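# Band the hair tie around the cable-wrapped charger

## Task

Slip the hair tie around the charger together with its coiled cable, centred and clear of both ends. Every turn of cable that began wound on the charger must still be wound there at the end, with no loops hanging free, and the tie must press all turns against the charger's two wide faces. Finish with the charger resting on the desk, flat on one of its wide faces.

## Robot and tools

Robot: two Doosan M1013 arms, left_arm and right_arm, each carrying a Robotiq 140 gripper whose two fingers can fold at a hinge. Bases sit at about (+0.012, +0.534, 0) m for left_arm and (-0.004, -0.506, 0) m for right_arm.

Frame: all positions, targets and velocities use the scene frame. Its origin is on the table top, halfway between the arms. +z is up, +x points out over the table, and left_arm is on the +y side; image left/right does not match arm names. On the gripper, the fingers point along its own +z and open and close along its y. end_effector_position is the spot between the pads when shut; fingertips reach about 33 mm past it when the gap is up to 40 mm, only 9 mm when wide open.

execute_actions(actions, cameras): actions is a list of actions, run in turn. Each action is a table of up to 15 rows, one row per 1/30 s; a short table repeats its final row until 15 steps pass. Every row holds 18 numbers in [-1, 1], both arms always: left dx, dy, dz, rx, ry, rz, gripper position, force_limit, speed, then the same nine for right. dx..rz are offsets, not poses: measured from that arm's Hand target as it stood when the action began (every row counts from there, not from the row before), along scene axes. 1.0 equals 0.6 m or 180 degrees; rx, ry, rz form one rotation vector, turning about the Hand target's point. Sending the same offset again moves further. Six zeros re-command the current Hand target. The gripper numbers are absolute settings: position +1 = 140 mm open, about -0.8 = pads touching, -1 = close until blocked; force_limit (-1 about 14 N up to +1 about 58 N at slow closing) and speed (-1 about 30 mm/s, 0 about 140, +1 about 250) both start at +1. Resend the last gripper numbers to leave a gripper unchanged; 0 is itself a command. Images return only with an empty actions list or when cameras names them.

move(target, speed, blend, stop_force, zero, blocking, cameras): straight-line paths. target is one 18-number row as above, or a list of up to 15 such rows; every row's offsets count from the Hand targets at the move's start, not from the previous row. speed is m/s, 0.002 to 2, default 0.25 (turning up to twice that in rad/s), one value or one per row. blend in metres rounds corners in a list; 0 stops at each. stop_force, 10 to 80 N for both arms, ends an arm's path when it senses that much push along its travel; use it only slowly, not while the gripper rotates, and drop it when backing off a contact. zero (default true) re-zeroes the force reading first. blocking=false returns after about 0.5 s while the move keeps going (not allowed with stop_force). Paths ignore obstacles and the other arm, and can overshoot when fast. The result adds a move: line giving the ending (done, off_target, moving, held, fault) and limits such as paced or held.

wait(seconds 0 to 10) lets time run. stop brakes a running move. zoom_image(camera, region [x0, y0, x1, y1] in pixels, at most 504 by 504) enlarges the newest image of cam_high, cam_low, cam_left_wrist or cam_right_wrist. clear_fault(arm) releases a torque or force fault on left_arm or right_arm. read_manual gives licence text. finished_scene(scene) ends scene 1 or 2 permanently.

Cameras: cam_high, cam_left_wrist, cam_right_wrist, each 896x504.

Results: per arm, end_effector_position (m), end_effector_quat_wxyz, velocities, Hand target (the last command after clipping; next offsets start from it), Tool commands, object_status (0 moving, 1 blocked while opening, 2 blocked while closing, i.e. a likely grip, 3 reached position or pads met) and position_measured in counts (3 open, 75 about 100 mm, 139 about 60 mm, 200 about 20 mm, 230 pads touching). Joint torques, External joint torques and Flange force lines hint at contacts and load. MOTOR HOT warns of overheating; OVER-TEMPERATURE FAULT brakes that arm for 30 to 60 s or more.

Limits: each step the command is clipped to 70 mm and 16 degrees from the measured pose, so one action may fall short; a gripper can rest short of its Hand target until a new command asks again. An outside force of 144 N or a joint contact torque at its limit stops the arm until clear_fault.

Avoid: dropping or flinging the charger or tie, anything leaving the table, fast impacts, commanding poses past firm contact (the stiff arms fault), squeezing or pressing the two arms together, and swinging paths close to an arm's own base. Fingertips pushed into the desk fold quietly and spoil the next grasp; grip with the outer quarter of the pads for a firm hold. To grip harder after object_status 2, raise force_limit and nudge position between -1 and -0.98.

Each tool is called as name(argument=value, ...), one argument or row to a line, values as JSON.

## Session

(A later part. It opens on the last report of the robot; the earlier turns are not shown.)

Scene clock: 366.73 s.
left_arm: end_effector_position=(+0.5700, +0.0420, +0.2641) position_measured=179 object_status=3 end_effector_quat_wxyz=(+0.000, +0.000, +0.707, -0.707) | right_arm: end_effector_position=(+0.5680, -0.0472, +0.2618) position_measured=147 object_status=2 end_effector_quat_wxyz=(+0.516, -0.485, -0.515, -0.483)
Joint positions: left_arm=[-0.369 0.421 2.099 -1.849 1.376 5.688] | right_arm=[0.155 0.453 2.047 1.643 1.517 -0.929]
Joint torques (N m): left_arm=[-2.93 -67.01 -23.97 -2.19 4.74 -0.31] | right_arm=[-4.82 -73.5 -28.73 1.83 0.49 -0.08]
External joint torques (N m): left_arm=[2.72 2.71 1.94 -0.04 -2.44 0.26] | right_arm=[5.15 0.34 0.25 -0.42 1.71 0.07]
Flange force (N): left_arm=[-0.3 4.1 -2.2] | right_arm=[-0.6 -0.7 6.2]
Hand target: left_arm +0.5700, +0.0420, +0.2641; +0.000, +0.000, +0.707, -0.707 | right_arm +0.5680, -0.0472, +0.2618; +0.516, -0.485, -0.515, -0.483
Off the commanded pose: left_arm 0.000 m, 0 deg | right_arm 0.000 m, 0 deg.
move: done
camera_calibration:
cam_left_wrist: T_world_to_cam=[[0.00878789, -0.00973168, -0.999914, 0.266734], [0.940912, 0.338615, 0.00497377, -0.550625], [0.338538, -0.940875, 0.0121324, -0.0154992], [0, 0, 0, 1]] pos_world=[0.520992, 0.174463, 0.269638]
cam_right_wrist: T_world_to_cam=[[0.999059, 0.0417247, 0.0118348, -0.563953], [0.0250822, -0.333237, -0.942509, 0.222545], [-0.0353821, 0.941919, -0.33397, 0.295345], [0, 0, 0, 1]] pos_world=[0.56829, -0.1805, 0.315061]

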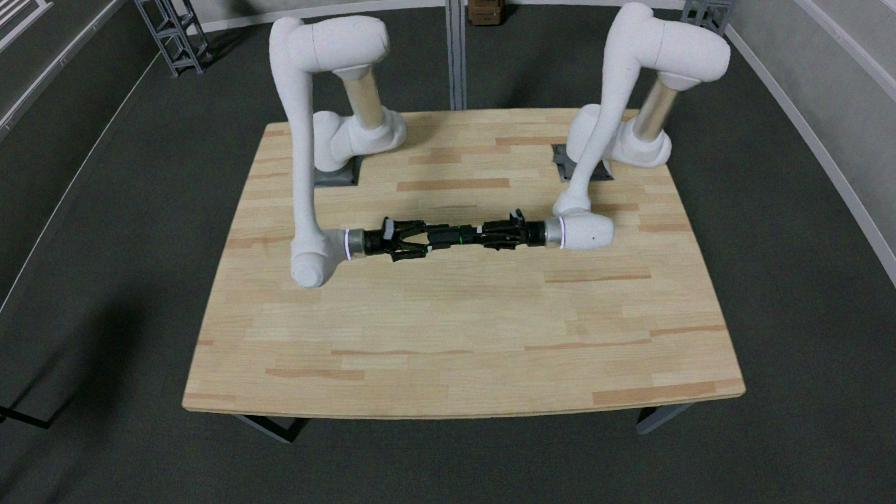

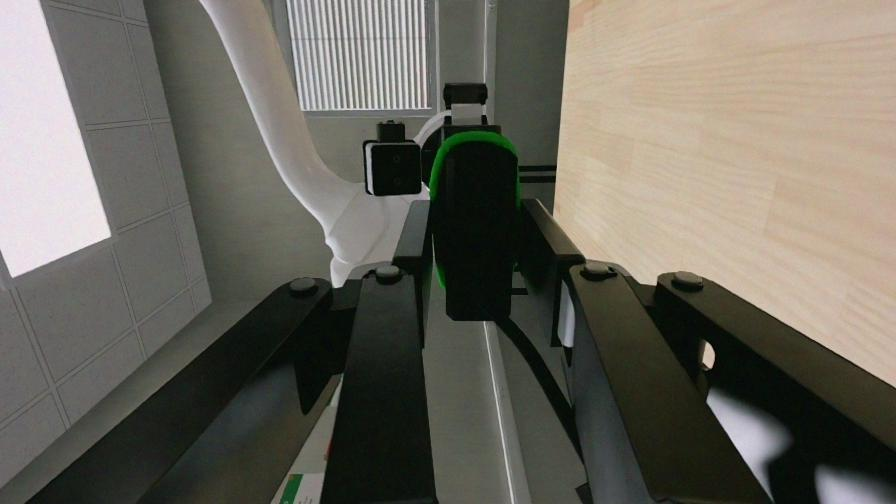

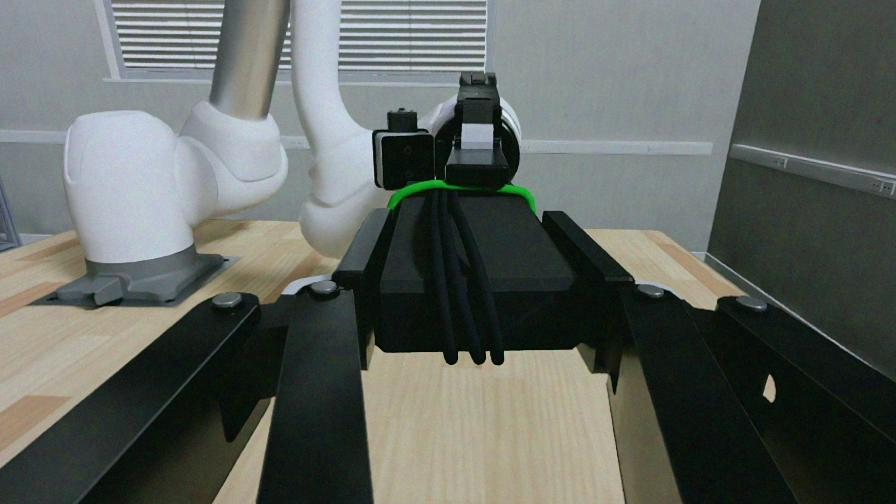

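move(
  target=[0.005,-0.028,0,0,0,0,-0.4,-0.5,-1,0,0,0,0,0,0,-1,-0.3,-1],
  speed=0.02,
  cameras=["cam_right_wrist","cam_left_wrist","cam_high"],
)

zoom_image(
  camera="cam_left_wrist",
  region=[380, 120, 600, 400],
)

zoom_image(
  camera="cam_right_wrist",
  region=[300, 120, 660, 440],
)

zoom_image(
  camera="cam_high",
  region=[420, 210, 500, 260],
)

Scene clock: 375.03 s.
left_arm: end_effector_position=(+0.5730, +0.0252, +0.2641) position_measured=179 object_status=3 end_effector_quat_wxyz=(+0.000, +0.000, +0.707, -0.707) | right_arm: end_effector_position=(+0.5680, -0.0472, +0.2618) position_measured=147 object_status=2 end_effector_quat_wxyz=(+0.516, -0.485, -0.515, -0.483)
Joint positions: left_arm=[-0.394 0.429 2.084 -1.869 1.36 5.686] | right_arm=[0.155 0.453 2.047 1.643 1.517 -0.929]
Joint torques (N m): left_arm=[-1.88 -69.41 -26.18 -3.35 4.79 -0.39] | right_arm=[-3.02 -72.45 -26.99 0.7 0.44 -0.08]
External joint torques (N m): left_arm=[1.79 4.17 3.99 1.08 -2.5 0.34] | right_arm=[3.06 -1.05 -1.44 0.75 1.76 0.08]
Flange force (N): left_arm=[1.8 6.6 -2.8] | right_arm=[1.9 1.2 4.5]
Hand target: left_arm +0.5730, +0.0252, +0.2641; +0.000, +0.000, +0.707, -0.707 | right_arm +0.5680, -0.0472, +0.2618; +0.516, -0.485, -0.515, -0.483
Off the commanded pose: left_arm 0.000 m, 0 deg | right_arm 0.000 m, 0 deg.
move: done
camera_calibration:
cam_left_wrist: T_world_to_cam=[[0.00878789, -0.00973168, -0.999914, 0.266545], [0.940912, 0.338615, 0.00497377, -0.547665], [0.338538, -0.940875, 0.0121324, -0.0322877], [0, 0, 0, 1]] pos_world=[0.523892, 0.157663, 0.269638]
cam_right_wrist: T_world_to_cam=[[0.999055, 0.0418191, 0.0118048, -0.563924], [0.0250821, -0.333146, -0.942542, 0.222572], [-0.0354835, 0.941948, -0.33388, 0.295379], [0, 0, 0, 1]] pos_world=[0.56829, -0.1805, 0.315061]

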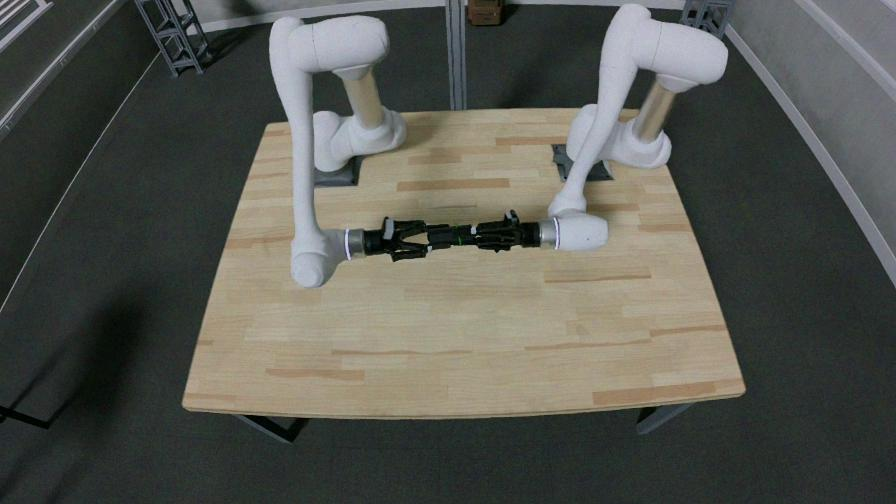

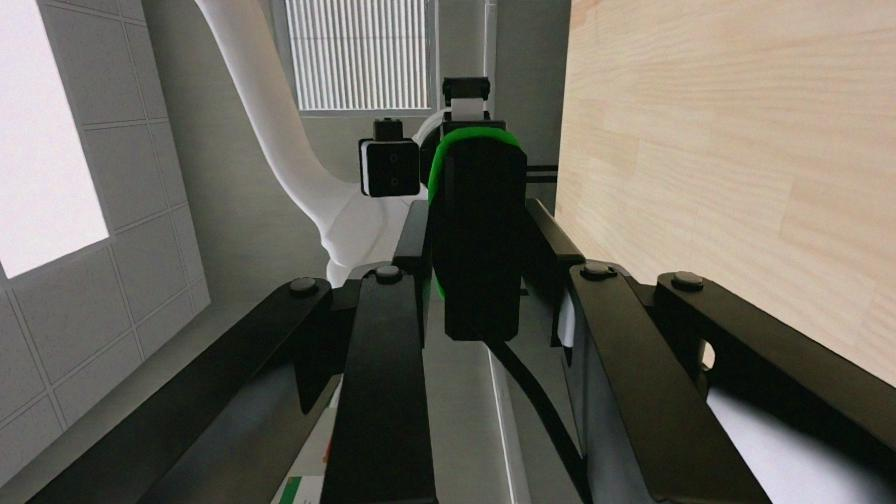

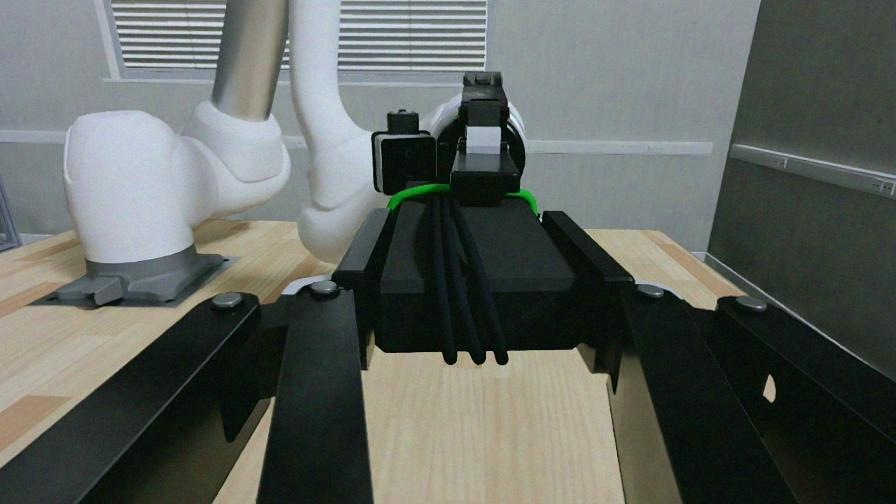

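Scaled by 1.800 from the camera's 896x504 image, which has a finer 1280x720 frame.

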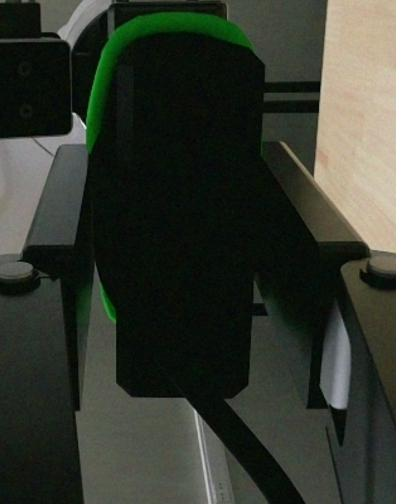

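Scaled by 1.400 from the camera's 896x504 image, which has a finer 1280x720 frame.

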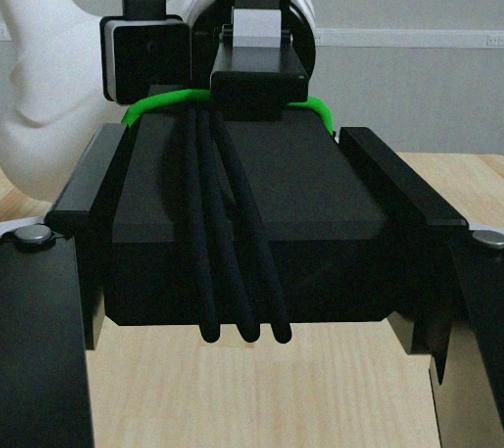

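Scaled by 6.300 from the camera's 896x504 image, which has a finer 1280x720 frame.

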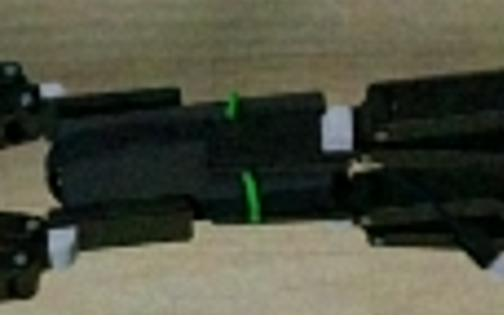

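move(
  target=[
    [0,0,0,0,0,0,-0.28,-0.7,-1,0,0,0,0,0,0,-1,-0.3,-1],
    [0.0085,0.006,0,0,0,0,-0.28,-0.7,-1,0,0,0,0,0,0,-1,-0.3,-1],
    [0.0085,0.006,0,0,0,0,-1,-0.8,-1,0,0,0,0,0,0,-1,-0.3,-1],
  ],
  speed=0.03,
  cameras=["cam_left_wrist","cam_high"],
)

zoom_image(
  camera="cam_high",
  region=[420, 210, 500, 260],
)

zoom_image(
  camera="cam_left_wrist",
  region=[380, 120, 600, 400],
)

Scene clock: 385.53 s.
left_arm: end_effector_position=(+0.5781, +0.0288, +0.2640) position_measured=185 object_status=2 end_effector_quat_wxyz=(+0.000, +0.000, +0.707, -0.707) | right_arm: end_effector_position=(+0.5680, -0.0472, +0.2618) position_measured=147 object_status=2 end_effector_quat_wxyz=(+0.516, -0.485, -0.515, -0.483)
Joint positions: left_arm=[-0.385 0.433 2.076 -1.861 1.364 5.682] | right_arm=[0.155 0.453 2.047 1.643 1.517 -0.929]
Joint torques (N m): left_arm=[-2 -71.58 -27.12 -3.8 5.55 -0.52] | right_arm=[-3.19 -70.79 -26.29 0.16 -0.41 -0.09]
External joint torques (N m): left_arm=[1.98 5.72 4.77 1.53 -3.26 0.47] | right_arm=[3.3 -2.35 -2.03 1.27 2.6 0.09]
Flange force (N): left_arm=[1.5 8.8 -2.8] | right_arm=[3.8 0.9 4.7]
Hand target: left_arm +0.5781, +0.0288, +0.2641; +0.000, +0.000, +0.707, -0.707 | right_arm +0.5680, -0.0472, +0.2618; +0.516, -0.485, -0.515, -0.483
Off the commanded pose: left_arm 0.000 m, 0 deg | right_arm 0.000 m, 0 deg.
move: done
camera_calibration:
cam_left_wrist: T_world_to_cam=[[0.00875226, -0.00963835, -0.999915, 0.266539], [0.940956, 0.338494, 0.00497338, -0.55378], [0.338417, -0.940919, 0.0120318, -0.0305628], [0, 0, 0, 1]] pos_world=[0.529092, 0.161263, 0.269638]
Images, in order (width x height): cam_high 896x504, cam_left_wrist 896x504.

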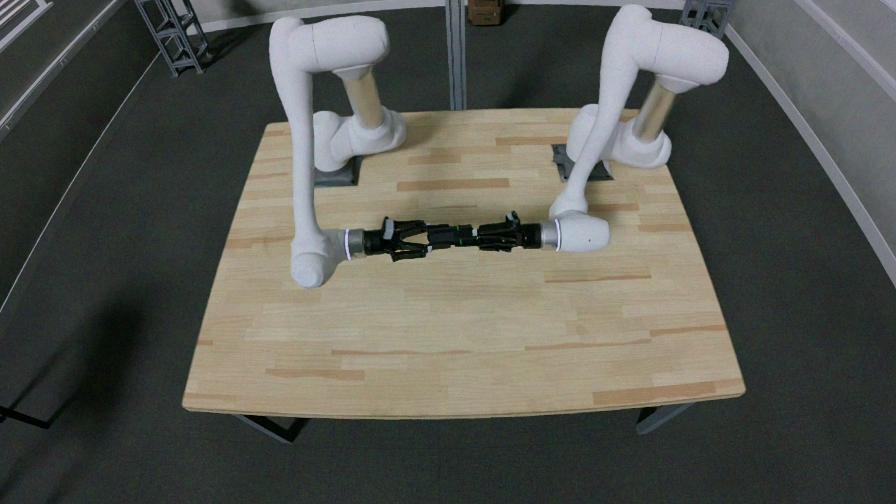

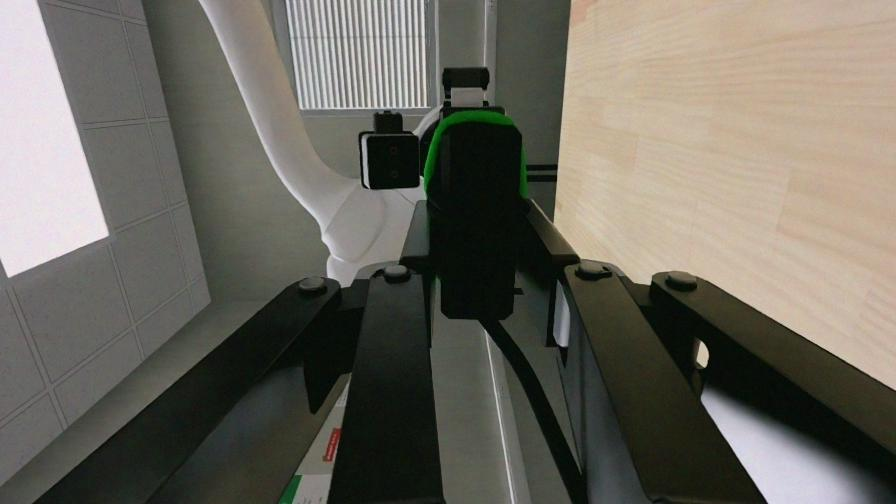

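Scaled by 6.300 from the camera's 896x504 image, which has a finer 1280x720 frame.

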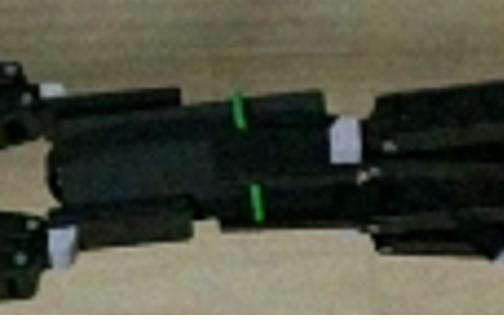

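Scaled by 1.800 from the camera's 896x504 image, which has a finer 1280x720 frame.

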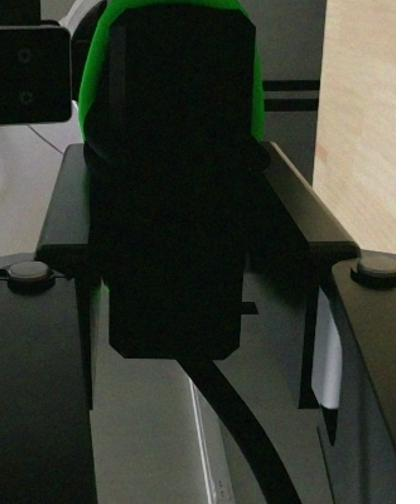

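move(
  target=[0,-0.0133,0,0,0,0,-1,-0.8,-1,0,0,0,0,0,0,-1,-0.3,-1],
  speed=0.015,
  cameras=["cam_left_wrist","cam_high","cam_right_wrist"],
)

zoom_image(
  camera="cam_high",
  region=[420, 210, 500, 260],
)

zoom_image(
  camera="cam_left_wrist",
  region=[380, 120, 600, 400],
)

Scene clock: 391.13 s.
left_arm: end_effector_position=(+0.5781, +0.0209, +0.2641) position_measured=185 object_status=2 end_effector_quat_wxyz=(+0.000, +0.000, +0.707, -0.707) | right_arm: end_effector_position=(+0.5680, -0.0472, +0.2618) position_measured=147 object_status=2 end_effector_quat_wxyz=(+0.516, -0.485, -0.515, -0.483)
Joint positions: left_arm=[-0.398 0.436 2.072 -1.871 1.356 5.682] | right_arm=[0.155 0.453 2.047 1.643 1.517 -0.929]
Joint torques (N m): left_arm=[-5.89 -73.7 -26.4 -2.68 7.23 -0.48] | right_arm=[-5.22 -68.69 -27.85 1.4 -2.41 -0.07]
External joint torques (N m): left_arm=[5.98 7.56 3.87 0.38 -4.95 0.43] | right_arm=[5.02 -4.48 -0.56 0.06 4.6 0.06]
Flange force (N): left_arm=[-3.7 10.5 -4.9] | right_arm=[6.2 -4.3 3.2]
Hand target: left_arm +0.5781, +0.0209, +0.2641; +0.000, +0.000, +0.707, -0.707 | right_arm +0.5680, -0.0472, +0.2618; +0.516, -0.485, -0.515, -0.483
Off the commanded pose: left_arm 0.000 m, 0 deg | right_arm 0.000 m, 0 deg.
move: done
camera_calibration:
cam_left_wrist: T_world_to_cam=[[0.00878789, -0.00973168, -0.999914, 0.266457], [0.940912, 0.338615, 0.00497377, -0.551068], [0.338538, -0.940875, 0.0121324, -0.0381879], [0, 0, 0, 1]] pos_world=[0.529092, 0.153263, 0.269638]
cam_right_wrist: T_world_to_cam=[[0.999055, 0.0418191, 0.0118048, -0.563924], [0.0250821, -0.333146, -0.942542, 0.222572], [-0.0354835, 0.941948, -0.33388, 0.295379], [0, 0, 0, 1]] pos_world=[0.56829, -0.1805, 0.315061]

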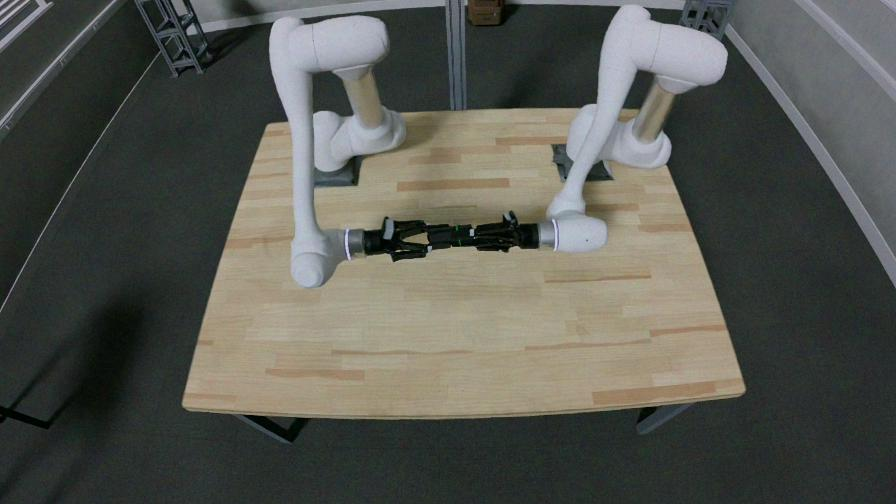

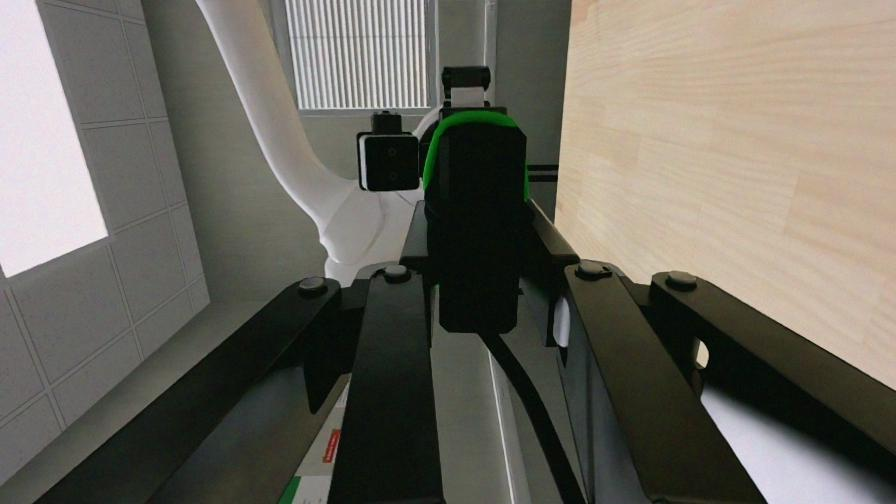

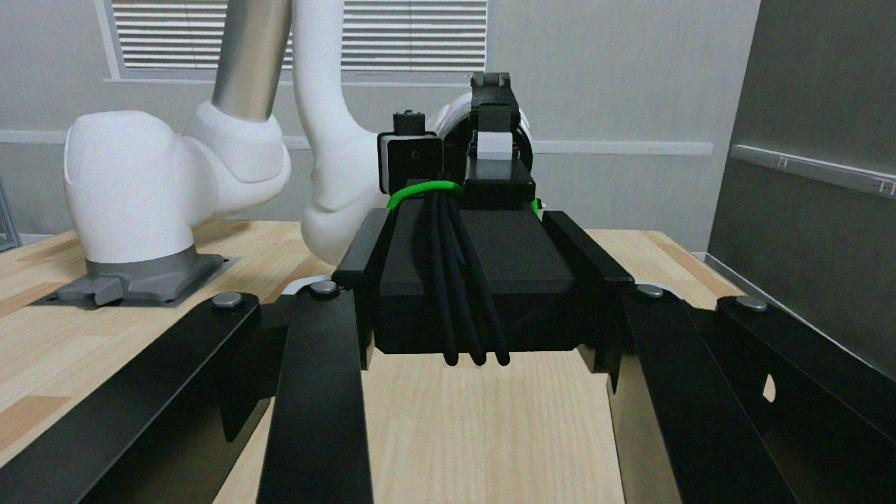

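Scaled by 6.300 from the camera's 896x504 image, which has a finer 1280x720 frame.

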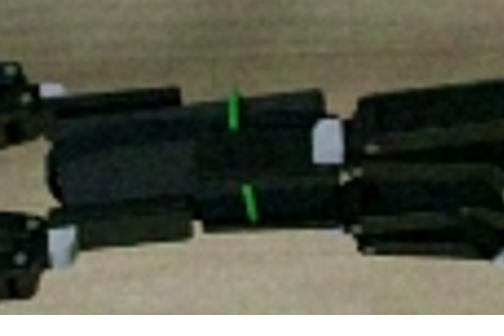

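Scaled by 1.800 from the camera's 896x504 image, which has a finer 1280x720 frame.

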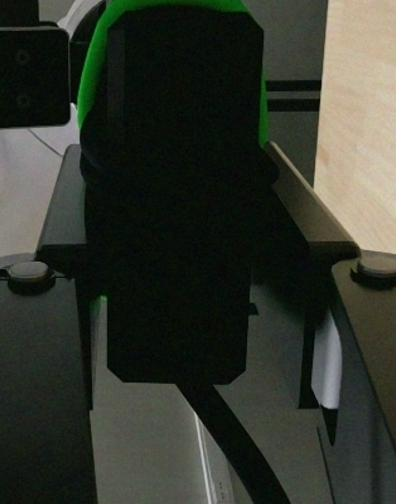

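move(
  target=[
    [0,0,0,0,0,0,-0.22,-0.2,-1,0,0,0,0,0,0,-1,-0.3,-1],
    [-0.02,0,-0.0005,0,0,0,-0.22,-0.2,-1,0,0,0,0,0,0,-1,-0.3,-1],
    [-0.02,-0.025,-0.0005,0,0,0,-0.22,-0.2,-1,0,0,0,0,0,0,-1,-0.3,-1],
    [-0.02,-0.025,-0.0005,0,0,0,-1,-0.2,-1,0,0,0,0,0,0,-1,-0.3,-1],
  ],
  speed=0.03,
)

wait(
  seconds=0.8,
  cameras=["cam_high","cam_left_wrist","cam_right_wrist"],
)

zoom_image(
  camera="cam_high",
  region=[420, 210, 500, 260],
)

Scene clock: 406.43 s.
left_arm: end_effector_position=(+0.5661, +0.0058, +0.2637) position_measured=187 object_status=2 end_effector_quat_wxyz=(+0.000, +0.000, +0.707, -0.707) | right_arm: end_effector_position=(+0.5680, -0.0472, +0.2618) position_measured=147 object_status=2 end_effector_quat_wxyz=(+0.516, -0.485, -0.515, -0.483)
Joint positions: left_arm=[-0.429 0.429 2.085 -1.899 1.341 5.694] | right_arm=[0.155 0.453 2.047 1.643 1.517 -0.929]
Joint torques (N m): left_arm=[0.42 -69.68 -27.02 -3.84 4.8 -0.1] | right_arm=[-3.58 -72.62 -25.95 0.41 1.31 0.14]
External joint torques (N m): left_arm=[-0.39 3.98 4.73 1.52 -2.5 0.05] | right_arm=[3.53 -0.69 -2.5 1.04 0.89 -0.14]
Flange force (N): left_arm=[4.0 5.7 -0.6] | right_arm=[1.4 3.3 6.9]
Hand target: left_arm +0.5661, +0.0059, +0.2638; +0.000, +0.000, +0.707, -0.707 | right_arm +0.5680, -0.0472, +0.2618; +0.516, -0.485, -0.515, -0.483
Off the commanded pose: left_arm 0.000 m, 0 deg | right_arm 0.000 m, 0 deg.
move: done

Scene clock: 407.23 s.
left_arm: end_effector_position=(+0.5661, +0.0058, +0.2638) position_measured=187 object_status=2 end_effector_quat_wxyz=(+0.000, +0.000, +0.707, -0.707) | right_arm: end_effector_position=(+0.5680, -0.0472, +0.2618) position_measured=147 object_status=2 end_effector_quat_wxyz=(+0.516, -0.485, -0.515, -0.483)
Joint positions: left_arm=[-0.429 0.429 2.085 -1.899 1.341 5.694] | right_arm=[0.155 0.453 2.047 1.643 1.517 -0.929]
Joint torques (N m): left_arm=[0.6 -70.31 -26.96 -3.76 5.17 -0.08] | right_arm=[-4.38 -71.81 -26.11 0.43 0.98 0.17]
External joint torques (N m): left_arm=[-0.5 4.7 4.47 1.43 -2.86 0.03] | right_arm=[4.25 -1.25 -2.3 1.02 1.2 -0.17]
Flange force (N): left_arm=[3.0 6.4 0.5] | right_arm=[2.1 2.2 7.6]
Hand target: left_arm +0.5661, +0.0059, +0.2638; +0.000, +0.000, +0.707, -0.707 | right_arm +0.5680, -0.0472, +0.2618; +0.516, -0.485, -0.515, -0.483
Tool commands: left_gripper/position=-1.0 left_gripper/force_limit=-0.2 left_gripper/speed=-1.0 right_gripper/position=-1.0 right_gripper/force_limit=-0.3 right_gripper/speed=-1.0
Off the commanded pose: left_arm 0.000 m, 0 deg | right_arm 0.000 m, 0 deg.
wait: 0.80 s; at rest by 0.17 s
camera_calibration:
cam_left_wrist: T_world_to_cam=[[0.00878789, -0.00973168, -0.999914, 0.266117], [0.940912, 0.338615, 0.00497377, -0.534602], [0.338538, -0.940875, 0.0121324, -0.0482011], [0, 0, 0, 1]] pos_world=[0.516992, 0.138263, 0.269338]
cam_right_wrist: T_world_to_cam=[[0.999055, 0.0418191, 0.0118048, -0.563924], [0.0250821, -0.333146, -0.942542, 0.222572], [-0.0354835, 0.941948, -0.33388, 0.295379], [0, 0, 0, 1]] pos_world=[0.56829, -0.1805, 0.315061]

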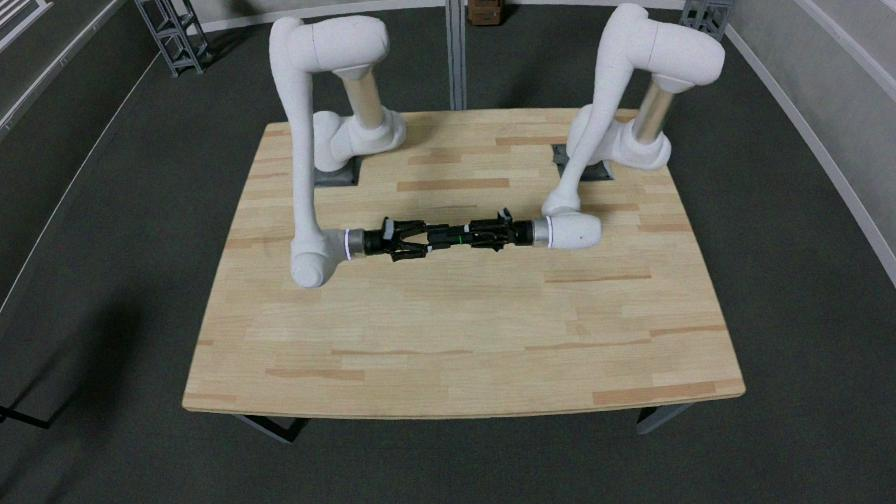

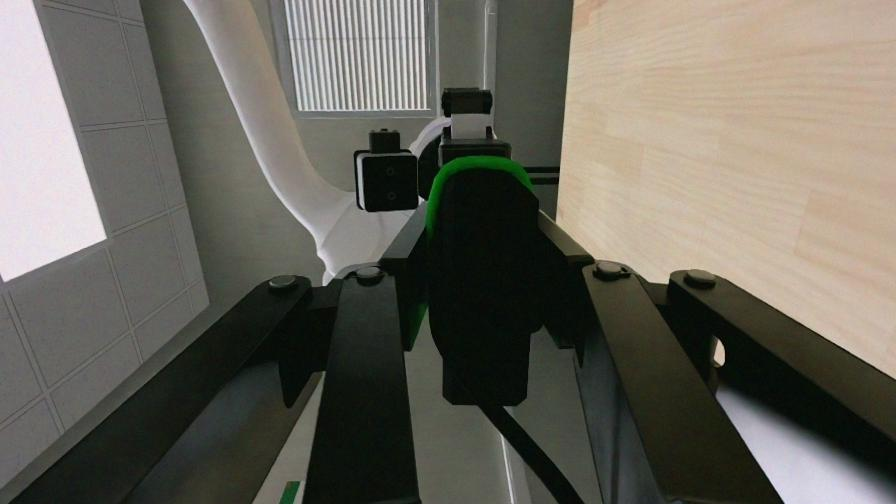

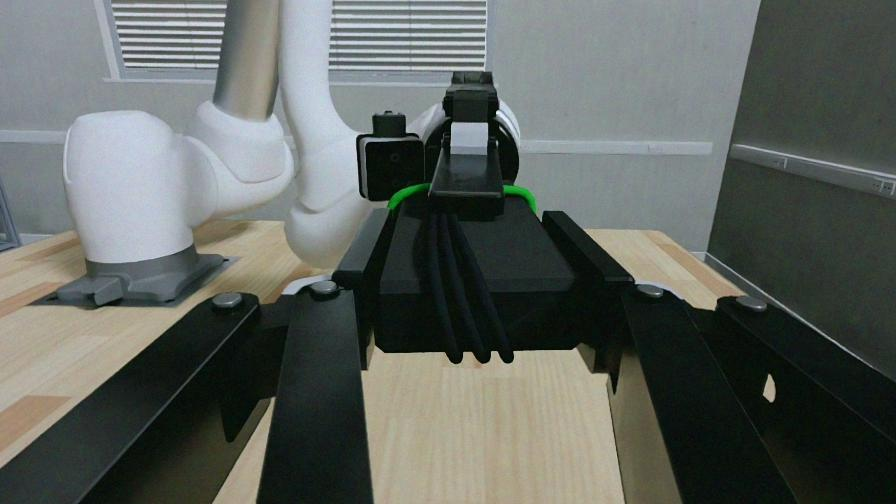

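Scaled by 6.300 from the camera's 896x504 image, which has a finer 1280x720 frame.

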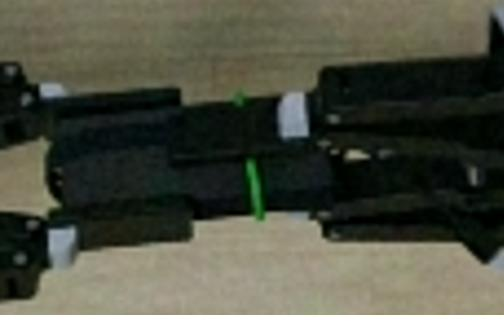

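move(
  target=[
    [0,0,0,0,0,0,-1,-0.2,-1,0,0,0,0,0,0,0.02,1,-1],
    [0,0,0,0,0,0,-1,-0.2,-1,0.012,-0.19,0,0,0,0,0.02,1,-1],
  ],
  speed=0.08,
)

move(
  target=[
    [0,0,0,0,0,0,-1,-0.2,-1,0,-0.1,0.3,-0.499,-0.0314,0,0.1,1,-1],
    [0,0,0,0,0,0,-1,-0.2,-1,-0.0103,0.165,0.3,-0.499,-0.0314,0,0.1,1,-1],
  ],
  blend=[0.04,0],
  cameras=["all"],
)

zoom_image(
  camera="cam_right_wrist",
  region=[300, 60, 660, 400],
)

Scene clock: 419.47 s.
left_arm: end_effector_position=(+0.5661, +0.0059, +0.2638) position_measured=187 object_status=2 end_effector_quat_wxyz=(+0.000, +0.000, +0.707, -0.707) | right_arm: end_effector_position=(+0.5752, -0.1612, +0.2618) position_measured=127 object_status=3 end_effector_quat_wxyz=(+0.516, -0.485, -0.515, -0.483)
Joint positions: left_arm=[-0.429 0.429 2.085 -1.899 1.341 5.694] | right_arm=[-0.034 0.447 2.059 1.49 1.63 -0.934]
Joint torques (N m): left_arm=[-0.35 -66.62 -24.89 -2.83 3.4 -0.37] | right_arm=[-3.23 -74.52 -27.08 1.69 2.13 -0.05]
External joint torques (N m): left_arm=[0.44 1.14 2.63 0.52 -1.09 0.32] | right_arm=[3.59 1.83 -0.83 0.12 0.08 0.05]
Flange force (N): left_arm=[3.4 2.4 -1.6] | right_arm=[-2.3 4.3 5.9]
Hand target: left_arm +0.5661, +0.0059, +0.2638; +0.000, +0.000, +0.707, -0.707 | right_arm +0.5752, -0.1612, +0.2618; +0.516, -0.485, -0.515, -0.483
Off the commanded pose: left_arm 0.000 m, 0 deg | right_arm 0.000 m, 0 deg.
move: done

Scene clock: 423.63 s.
left_arm: end_effector_position=(+0.5661, +0.0059, +0.2638) position_measured=187 object_status=2 end_effector_quat_wxyz=(+0.000, +0.000, +0.707, -0.707) | right_arm: end_effector_position=(+0.5690, -0.0623, +0.4418) position_measured=117 object_status=3 end_effector_quat_wxyz=(+0.000, +0.686, +0.728, +0.000)
Joint positions: left_arm=[-0.429 0.429 2.085 -1.899 1.341 5.694] | right_arm=[0.613 0.271 1.256 0 1.615 0.551]
Joint torques (N m): left_arm=[-0.83 -66.76 -24.8 -2.91 3.47 -0.35] | right_arm=[-2.97 -70.74 -40.6 4.16 -0.23 -0.02]
External joint torques (N m): left_arm=[0.68 1.36 2.51 0.58 -1.17 0.3] | right_arm=[2.9 2.13 -0.79 0.12 0.19 0.02]
Flange force (N): left_arm=[2.7 2.6 -1.8] | right_arm=[6.5 2.4 -2.0]
Hand target: left_arm +0.5661, +0.0059, +0.2638; +0.000, +0.000, +0.707, -0.707 | right_arm +0.5690, -0.0622, +0.4418; +0.000, +0.686, +0.728, +0.000
Off the commanded pose: left_arm 0.000 m, 0 deg | right_arm 0.000 m, 0 deg.
move: done
camera_calibration:
cam_left_wrist: T_world_to_cam=[[0.00878789, -0.00973168, -0.999914, 0.266116], [0.940912, 0.338615, 0.00497377, -0.534696], [0.338538, -0.940875, 0.0121324, -0.0482349], [0, 0, 0, 1]] pos_world=[0.517092, 0.138263, 0.269338]
cam_right_wrist: T_world_to_cam=[[0.996994, 0.0745627, 0.0210477, -0.567365], [0.0632811, -0.940436, 0.334028, -0.236279], [0.0447001, -0.331692, -0.942328, 0.513513], [0, 0, 0, 1]] pos_world=[0.557658, -0.00957309, 0.574764]

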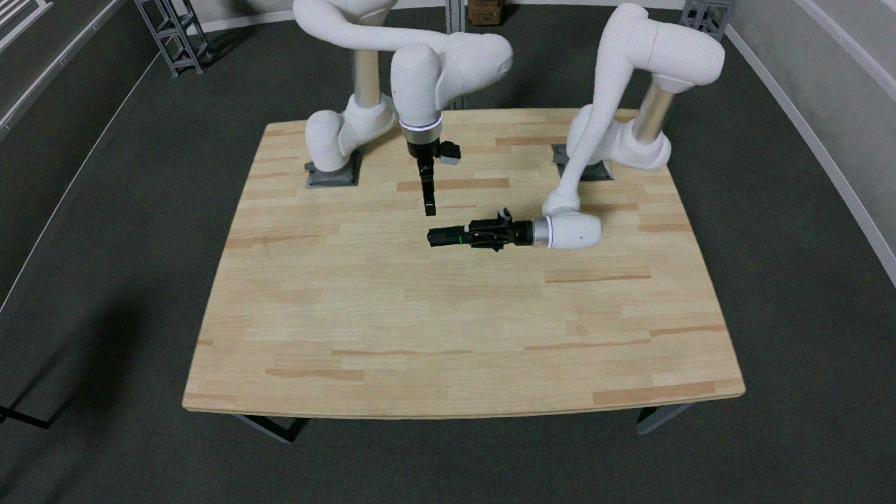

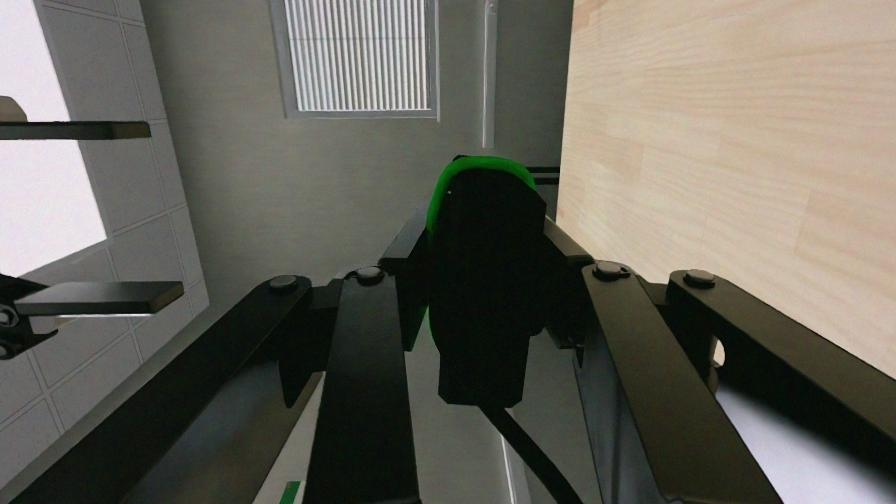

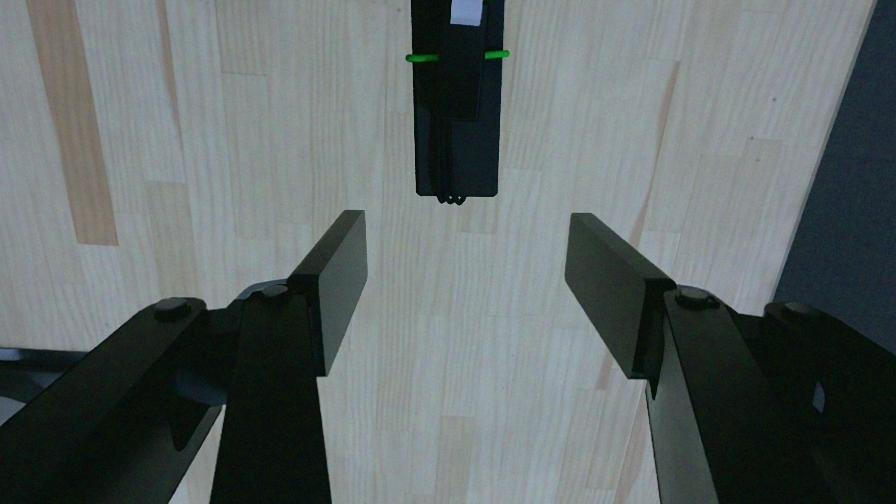

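Scaled by 1.400 from the camera's 896x504 image, which has a finer 1280x720 frame.

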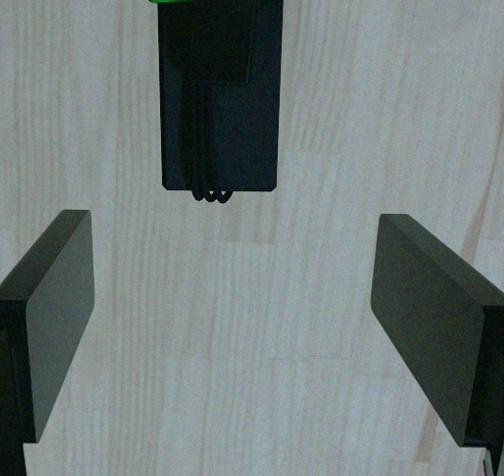

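move(
  target=[
    [0,0,0,0,0,0,-1,-0.2,-1,0.0017,0.0088,-0.15,0,0,0,0.1,1,-1],
    [0,0,0,0,0,0,-1,-0.2,-1,0.0017,0.0088,-0.2633,0,0,0,0.1,1,-1],
  ],
  speed=[0.2,0.08],
  blend=[0.01,0],
  cameras=["cam_right_wrist","cam_left_wrist"],
)

Scene clock: 431.50 s.
left_arm: end_effector_position=(+0.5661, +0.0059, +0.2638) position_measured=187 object_status=2 end_effector_quat_wxyz=(+0.000, +0.000, +0.707, -0.707) | right_arm: end_effector_position=(+0.5700, -0.0570, +0.2837) position_measured=117 object_status=3 end_effector_quat_wxyz=(+0.000, +0.686, +0.728, +0.000)
Joint positions: left_arm=[-0.429 0.429 2.085 -1.899 1.341 5.694] | right_arm=[0.618 0.302 1.5 0 1.34 0.556]
Joint torques (N m): left_arm=[-0.86 -66.64 -24.6 -2.8 3.41 -0.39] | right_arm=[-2.92 -73.4 -39.62 3.98 -0.19 -0.04]
External joint torques (N m): left_arm=[0.83 1.16 2.11 0.46 -1.11 0.34] | right_arm=[2.39 2.85 -0.75 0.18 0.15 0.04]
Flange force (N): left_arm=[2.2 2.3 -1.8] | right_arm=[6.3 3.3 -0.2]
Hand target: left_arm +0.5661, +0.0059, +0.2638; +0.000, +0.000, +0.707, -0.707 | right_arm +0.5700, -0.0570, +0.2838; +0.000, +0.686, +0.728, +0.000
Off the commanded pose: left_arm 0.000 m, 0 deg | right_arm 0.000 m, 0 deg.
move: done
camera_calibration:
cam_left_wrist: T_world_to_cam=[[0.00878789, -0.00973168, -0.999914, 0.266116], [0.940912, 0.338615, 0.00497377, -0.534696], [0.338538, -0.940875, 0.0121324, -0.0482349], [0, 0, 0, 1]] pos_world=[0.517092, 0.138263, 0.269338]
cam_right_wrist: T_world_to_cam=[[0.996999, 0.0745292, 0.0209464, -0.565392], [0.0632793, -0.940407, 0.334111, -0.178615], [0.0445992, -0.331783, -0.942301, 0.366383], [0, 0, 0, 1]] pos_world=[0.558658, -0.00427319, 0.416764]
Images, in order (width x height): cam_left_wrist 896x504, cam_right_wrist 896x504.

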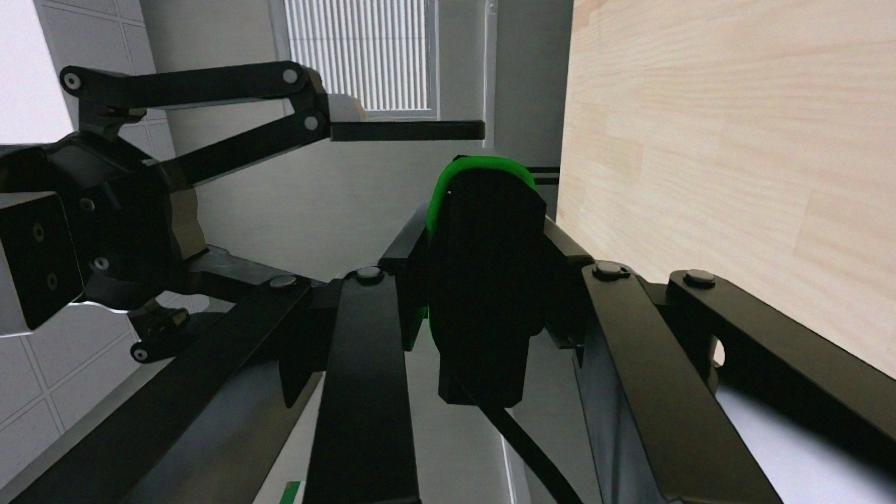

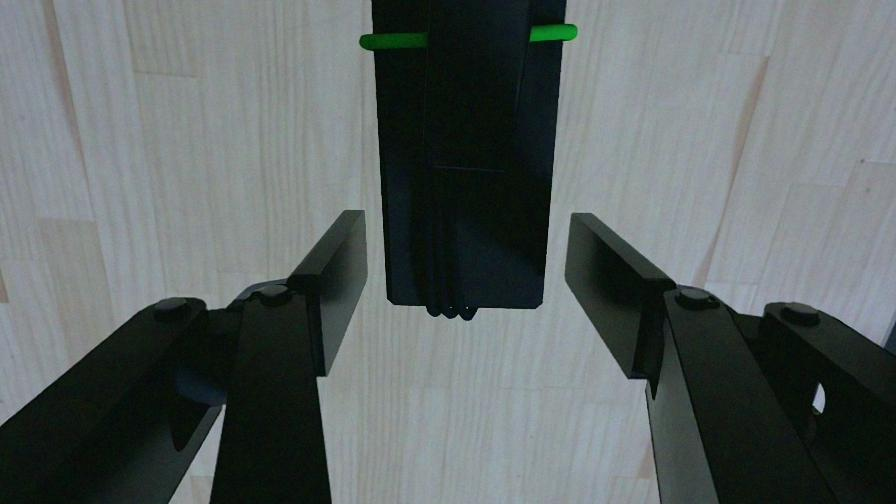

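move(
  target=[0,0,0,0,0,0,-1,-0.2,-1,0,0,0,0,0,0,-1,-0.4,-1],
)

move(
  target=[0,0,0,0,0,0,-0.1,-0.2,-1,0,0,0,0,0,0,-1,-0.4,-1],
)

move(
  target=[0,0.3,0,0,0,0,-0.1,-0.2,-1,0,0,0,0,0,0,-1,-0.4,-1],
  speed=0.08,
  cameras=["all"],
)

zoom_image(
  camera="cam_left_wrist",
  region=[380, 60, 640, 360],
)

Scene clock: 436.93 s.
left_arm: end_effector_position=(+0.5661, +0.0059, +0.2638) position_measured=187 object_status=2 end_effector_quat_wxyz=(+0.000, +0.000, +0.707, -0.707) | right_arm: end_effector_position=(+0.5700, -0.0570, +0.2838) position_measured=147 object_status=0 end_effector_quat_wxyz=(+0.000, +0.686, +0.728, +0.000)
Joint positions: left_arm=[-0.429 0.429 2.085 -1.899 1.341 5.694] | right_arm=[0.618 0.302 1.5 0 1.34 0.556]
Joint torques (N m): left_arm=[-4.81 -68.82 -25.76 -2.75 4.91 -0.37] | right_arm=[-1.85 -69.85 -40.38 4.67 -2 0.14]
External joint torques (N m): left_arm=[4.98 3.3 3.34 0.42 -2.61 0.32] | right_arm=[1.37 -0.7 0.06 -0.51 1.97 -0.14]
Flange force (N): left_arm=[-0.3 5.0 -6.8] | right_arm=[1.3 -1.1 -3.5]
Hand target: left_arm +0.5661, +0.0059, +0.2638; +0.000, +0.000, +0.707, -0.707 | right_arm +0.5700, -0.0570, +0.2838; +0.000, +0.686, +0.728, +0.000
Off the commanded pose: left_arm 0.000 m, 0 deg | right_arm 0.000 m, 0 deg.
move: done

Scene clock: 438.17 s.
left_arm: end_effector_position=(+0.5661, +0.0058, +0.2638) position_measured=141 object_status=0 end_effector_quat_wxyz=(+0.000, +0.000, +0.707, -0.707) | right_arm: end_effector_position=(+0.5700, -0.0570, +0.2838) position_measured=147 object_status=2 end_effector_quat_wxyz=(+0.000, +0.686, +0.728, +0.000)
Joint positions: left_arm=[-0.429 0.429 2.085 -1.899 1.341 5.694] | right_arm=[0.618 0.302 1.5 0 1.34 0.556]
Joint torques (N m): left_arm=[-0.57 -64.26 -23.37 -2.12 2.49 -0.34] | right_arm=[-3.12 -75.46 -41.47 4.14 -0.27 -0.05]
External joint torques (N m): left_arm=[0.54 -1.12 1.06 -0.2 -0.2 0.29] | right_arm=[3.08 4.85 1.09 0.04 0.23 0.05]
Flange force (N): left_arm=[3.2 -0.8 -1.5] | right_arm=[6.8 2.2 2.9]
Hand target: left_arm +0.5661, +0.0059, +0.2638; +0.000, +0.000, +0.707, -0.707 | right_arm +0.5700, -0.0570, +0.2838; +0.000, +0.686, +0.728, +0.000
Off the commanded pose: left_arm 0.000 m, 0 deg | right_arm 0.000 m, 0 deg.
move: done

Scene clock: 440.70 s.
left_arm: end_effector_position=(+0.5661, +0.1859, +0.2638) position_measured=141 object_status=3 end_effector_quat_wxyz=(+0.000, +0.000, +0.707, -0.707) | right_arm: end_effector_position=(+0.5700, -0.0570, +0.2838) position_measured=147 object_status=2 end_effector_quat_wxyz=(+0.000, +0.686, +0.728, +0.000)
Joint positions: left_arm=[-0.121 0.393 2.149 -1.646 1.52 5.685] | right_arm=[0.618 0.302 1.5 0 1.34 0.556]
Joint torques (N m): left_arm=[-0.87 -58.55 -21.02 -1.59 2.39 -0.28] | right_arm=[-2.85 -75.81 -41.34 4.1 -0.31 -0.02]
External joint torques (N m): left_arm=[0.93 -1.43 0.72 -0.14 -0.1 0.23] | right_arm=[2.68 4.86 1 0.07 0.29 0.02]
Flange force (N): left_arm=[3.0 -1.5 -1.4] | right_arm=[6.4 2.7 2.6]
Hand target: left_arm +0.5661, +0.1859, +0.2638; +0.000, +0.000, +0.707, -0.707 | right_arm +0.5700, -0.0570, +0.2838; +0.000, +0.686, +0.728, +0.000
Off the commanded pose: left_arm 0.000 m, 0 deg | right_arm 0.000 m, 0 deg.
move: done
camera_calibration:
cam_left_wrist: T_world_to_cam=[[0.00878789, -0.00973168, -0.999914, 0.267969], [0.940912, 0.338615, 0.00497377, -0.595553], [0.338538, -0.940875, 0.0121324, 0.121155], [0, 0, 0, 1]] pos_world=[0.516992, 0.318263, 0.269438]
cam_right_wrist: T_world_to_cam=[[0.996994, 0.0745627, 0.0210477, -0.565432], [0.0632811, -0.940436, 0.334028, -0.178582], [0.0447001, -0.331692, -0.942328, 0.366339], [0, 0, 0, 1]] pos_world=[0.558658, -0.00427309, 0.416764]

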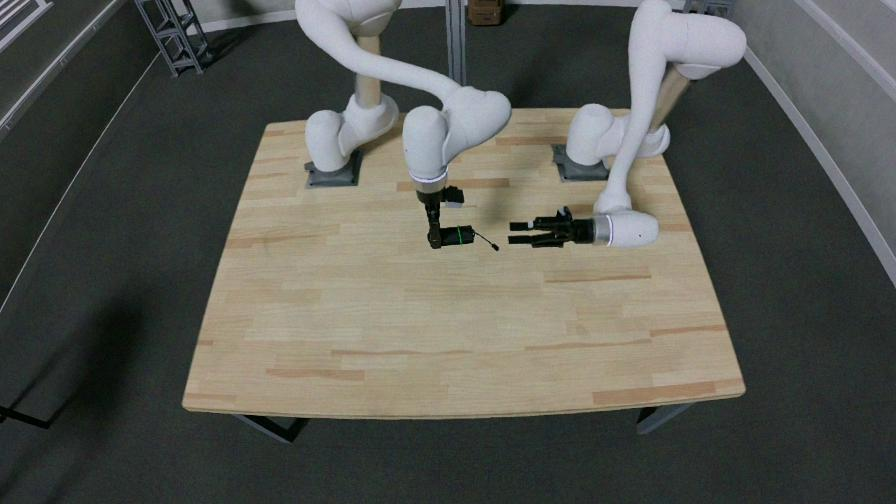

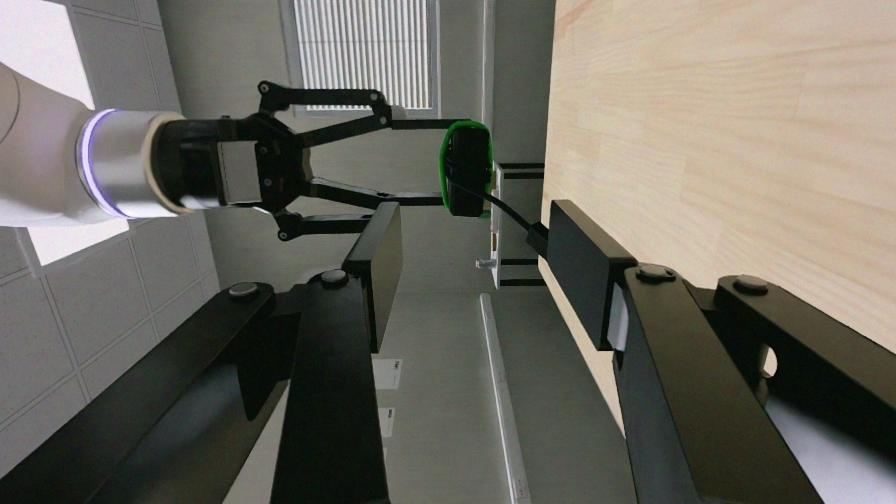

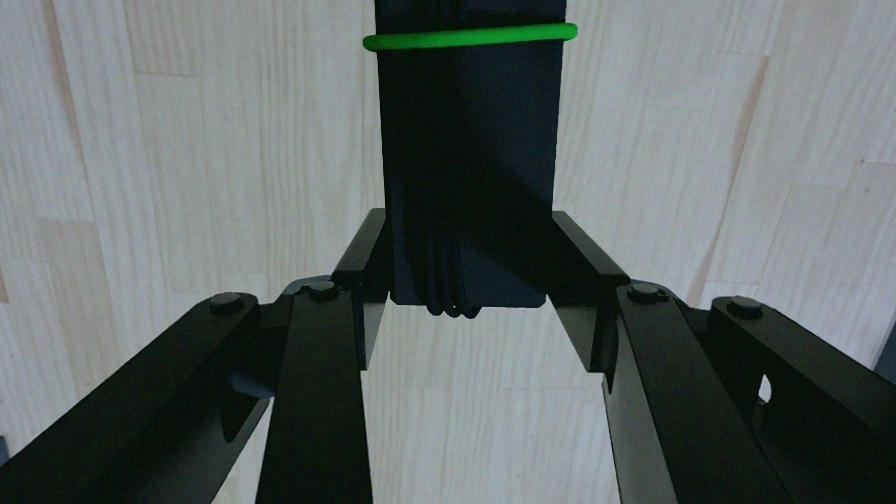

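Scaled by 1.680 from the camera's 896x504 image, which has a finer 1280x720 frame.

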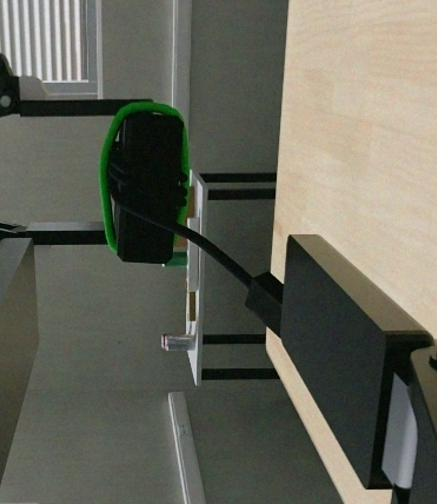

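zoom_image(
  camera="cam_high",
  region=[420, 210, 510, 260],
)

zoom_image(
  camera="cam_right_wrist",
  region=[320, 0, 620, 180],
)

Scaled by 5.600 from the camera's 896x504 image, which has a finer 1280x720 frame.

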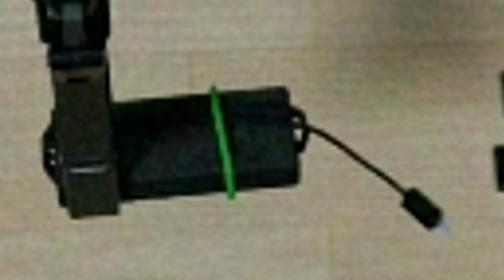

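Scaled by 1.680 from the camera's 896x504 image, which has a finer 1280x720 frame.

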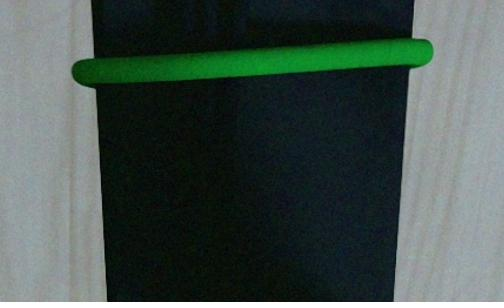

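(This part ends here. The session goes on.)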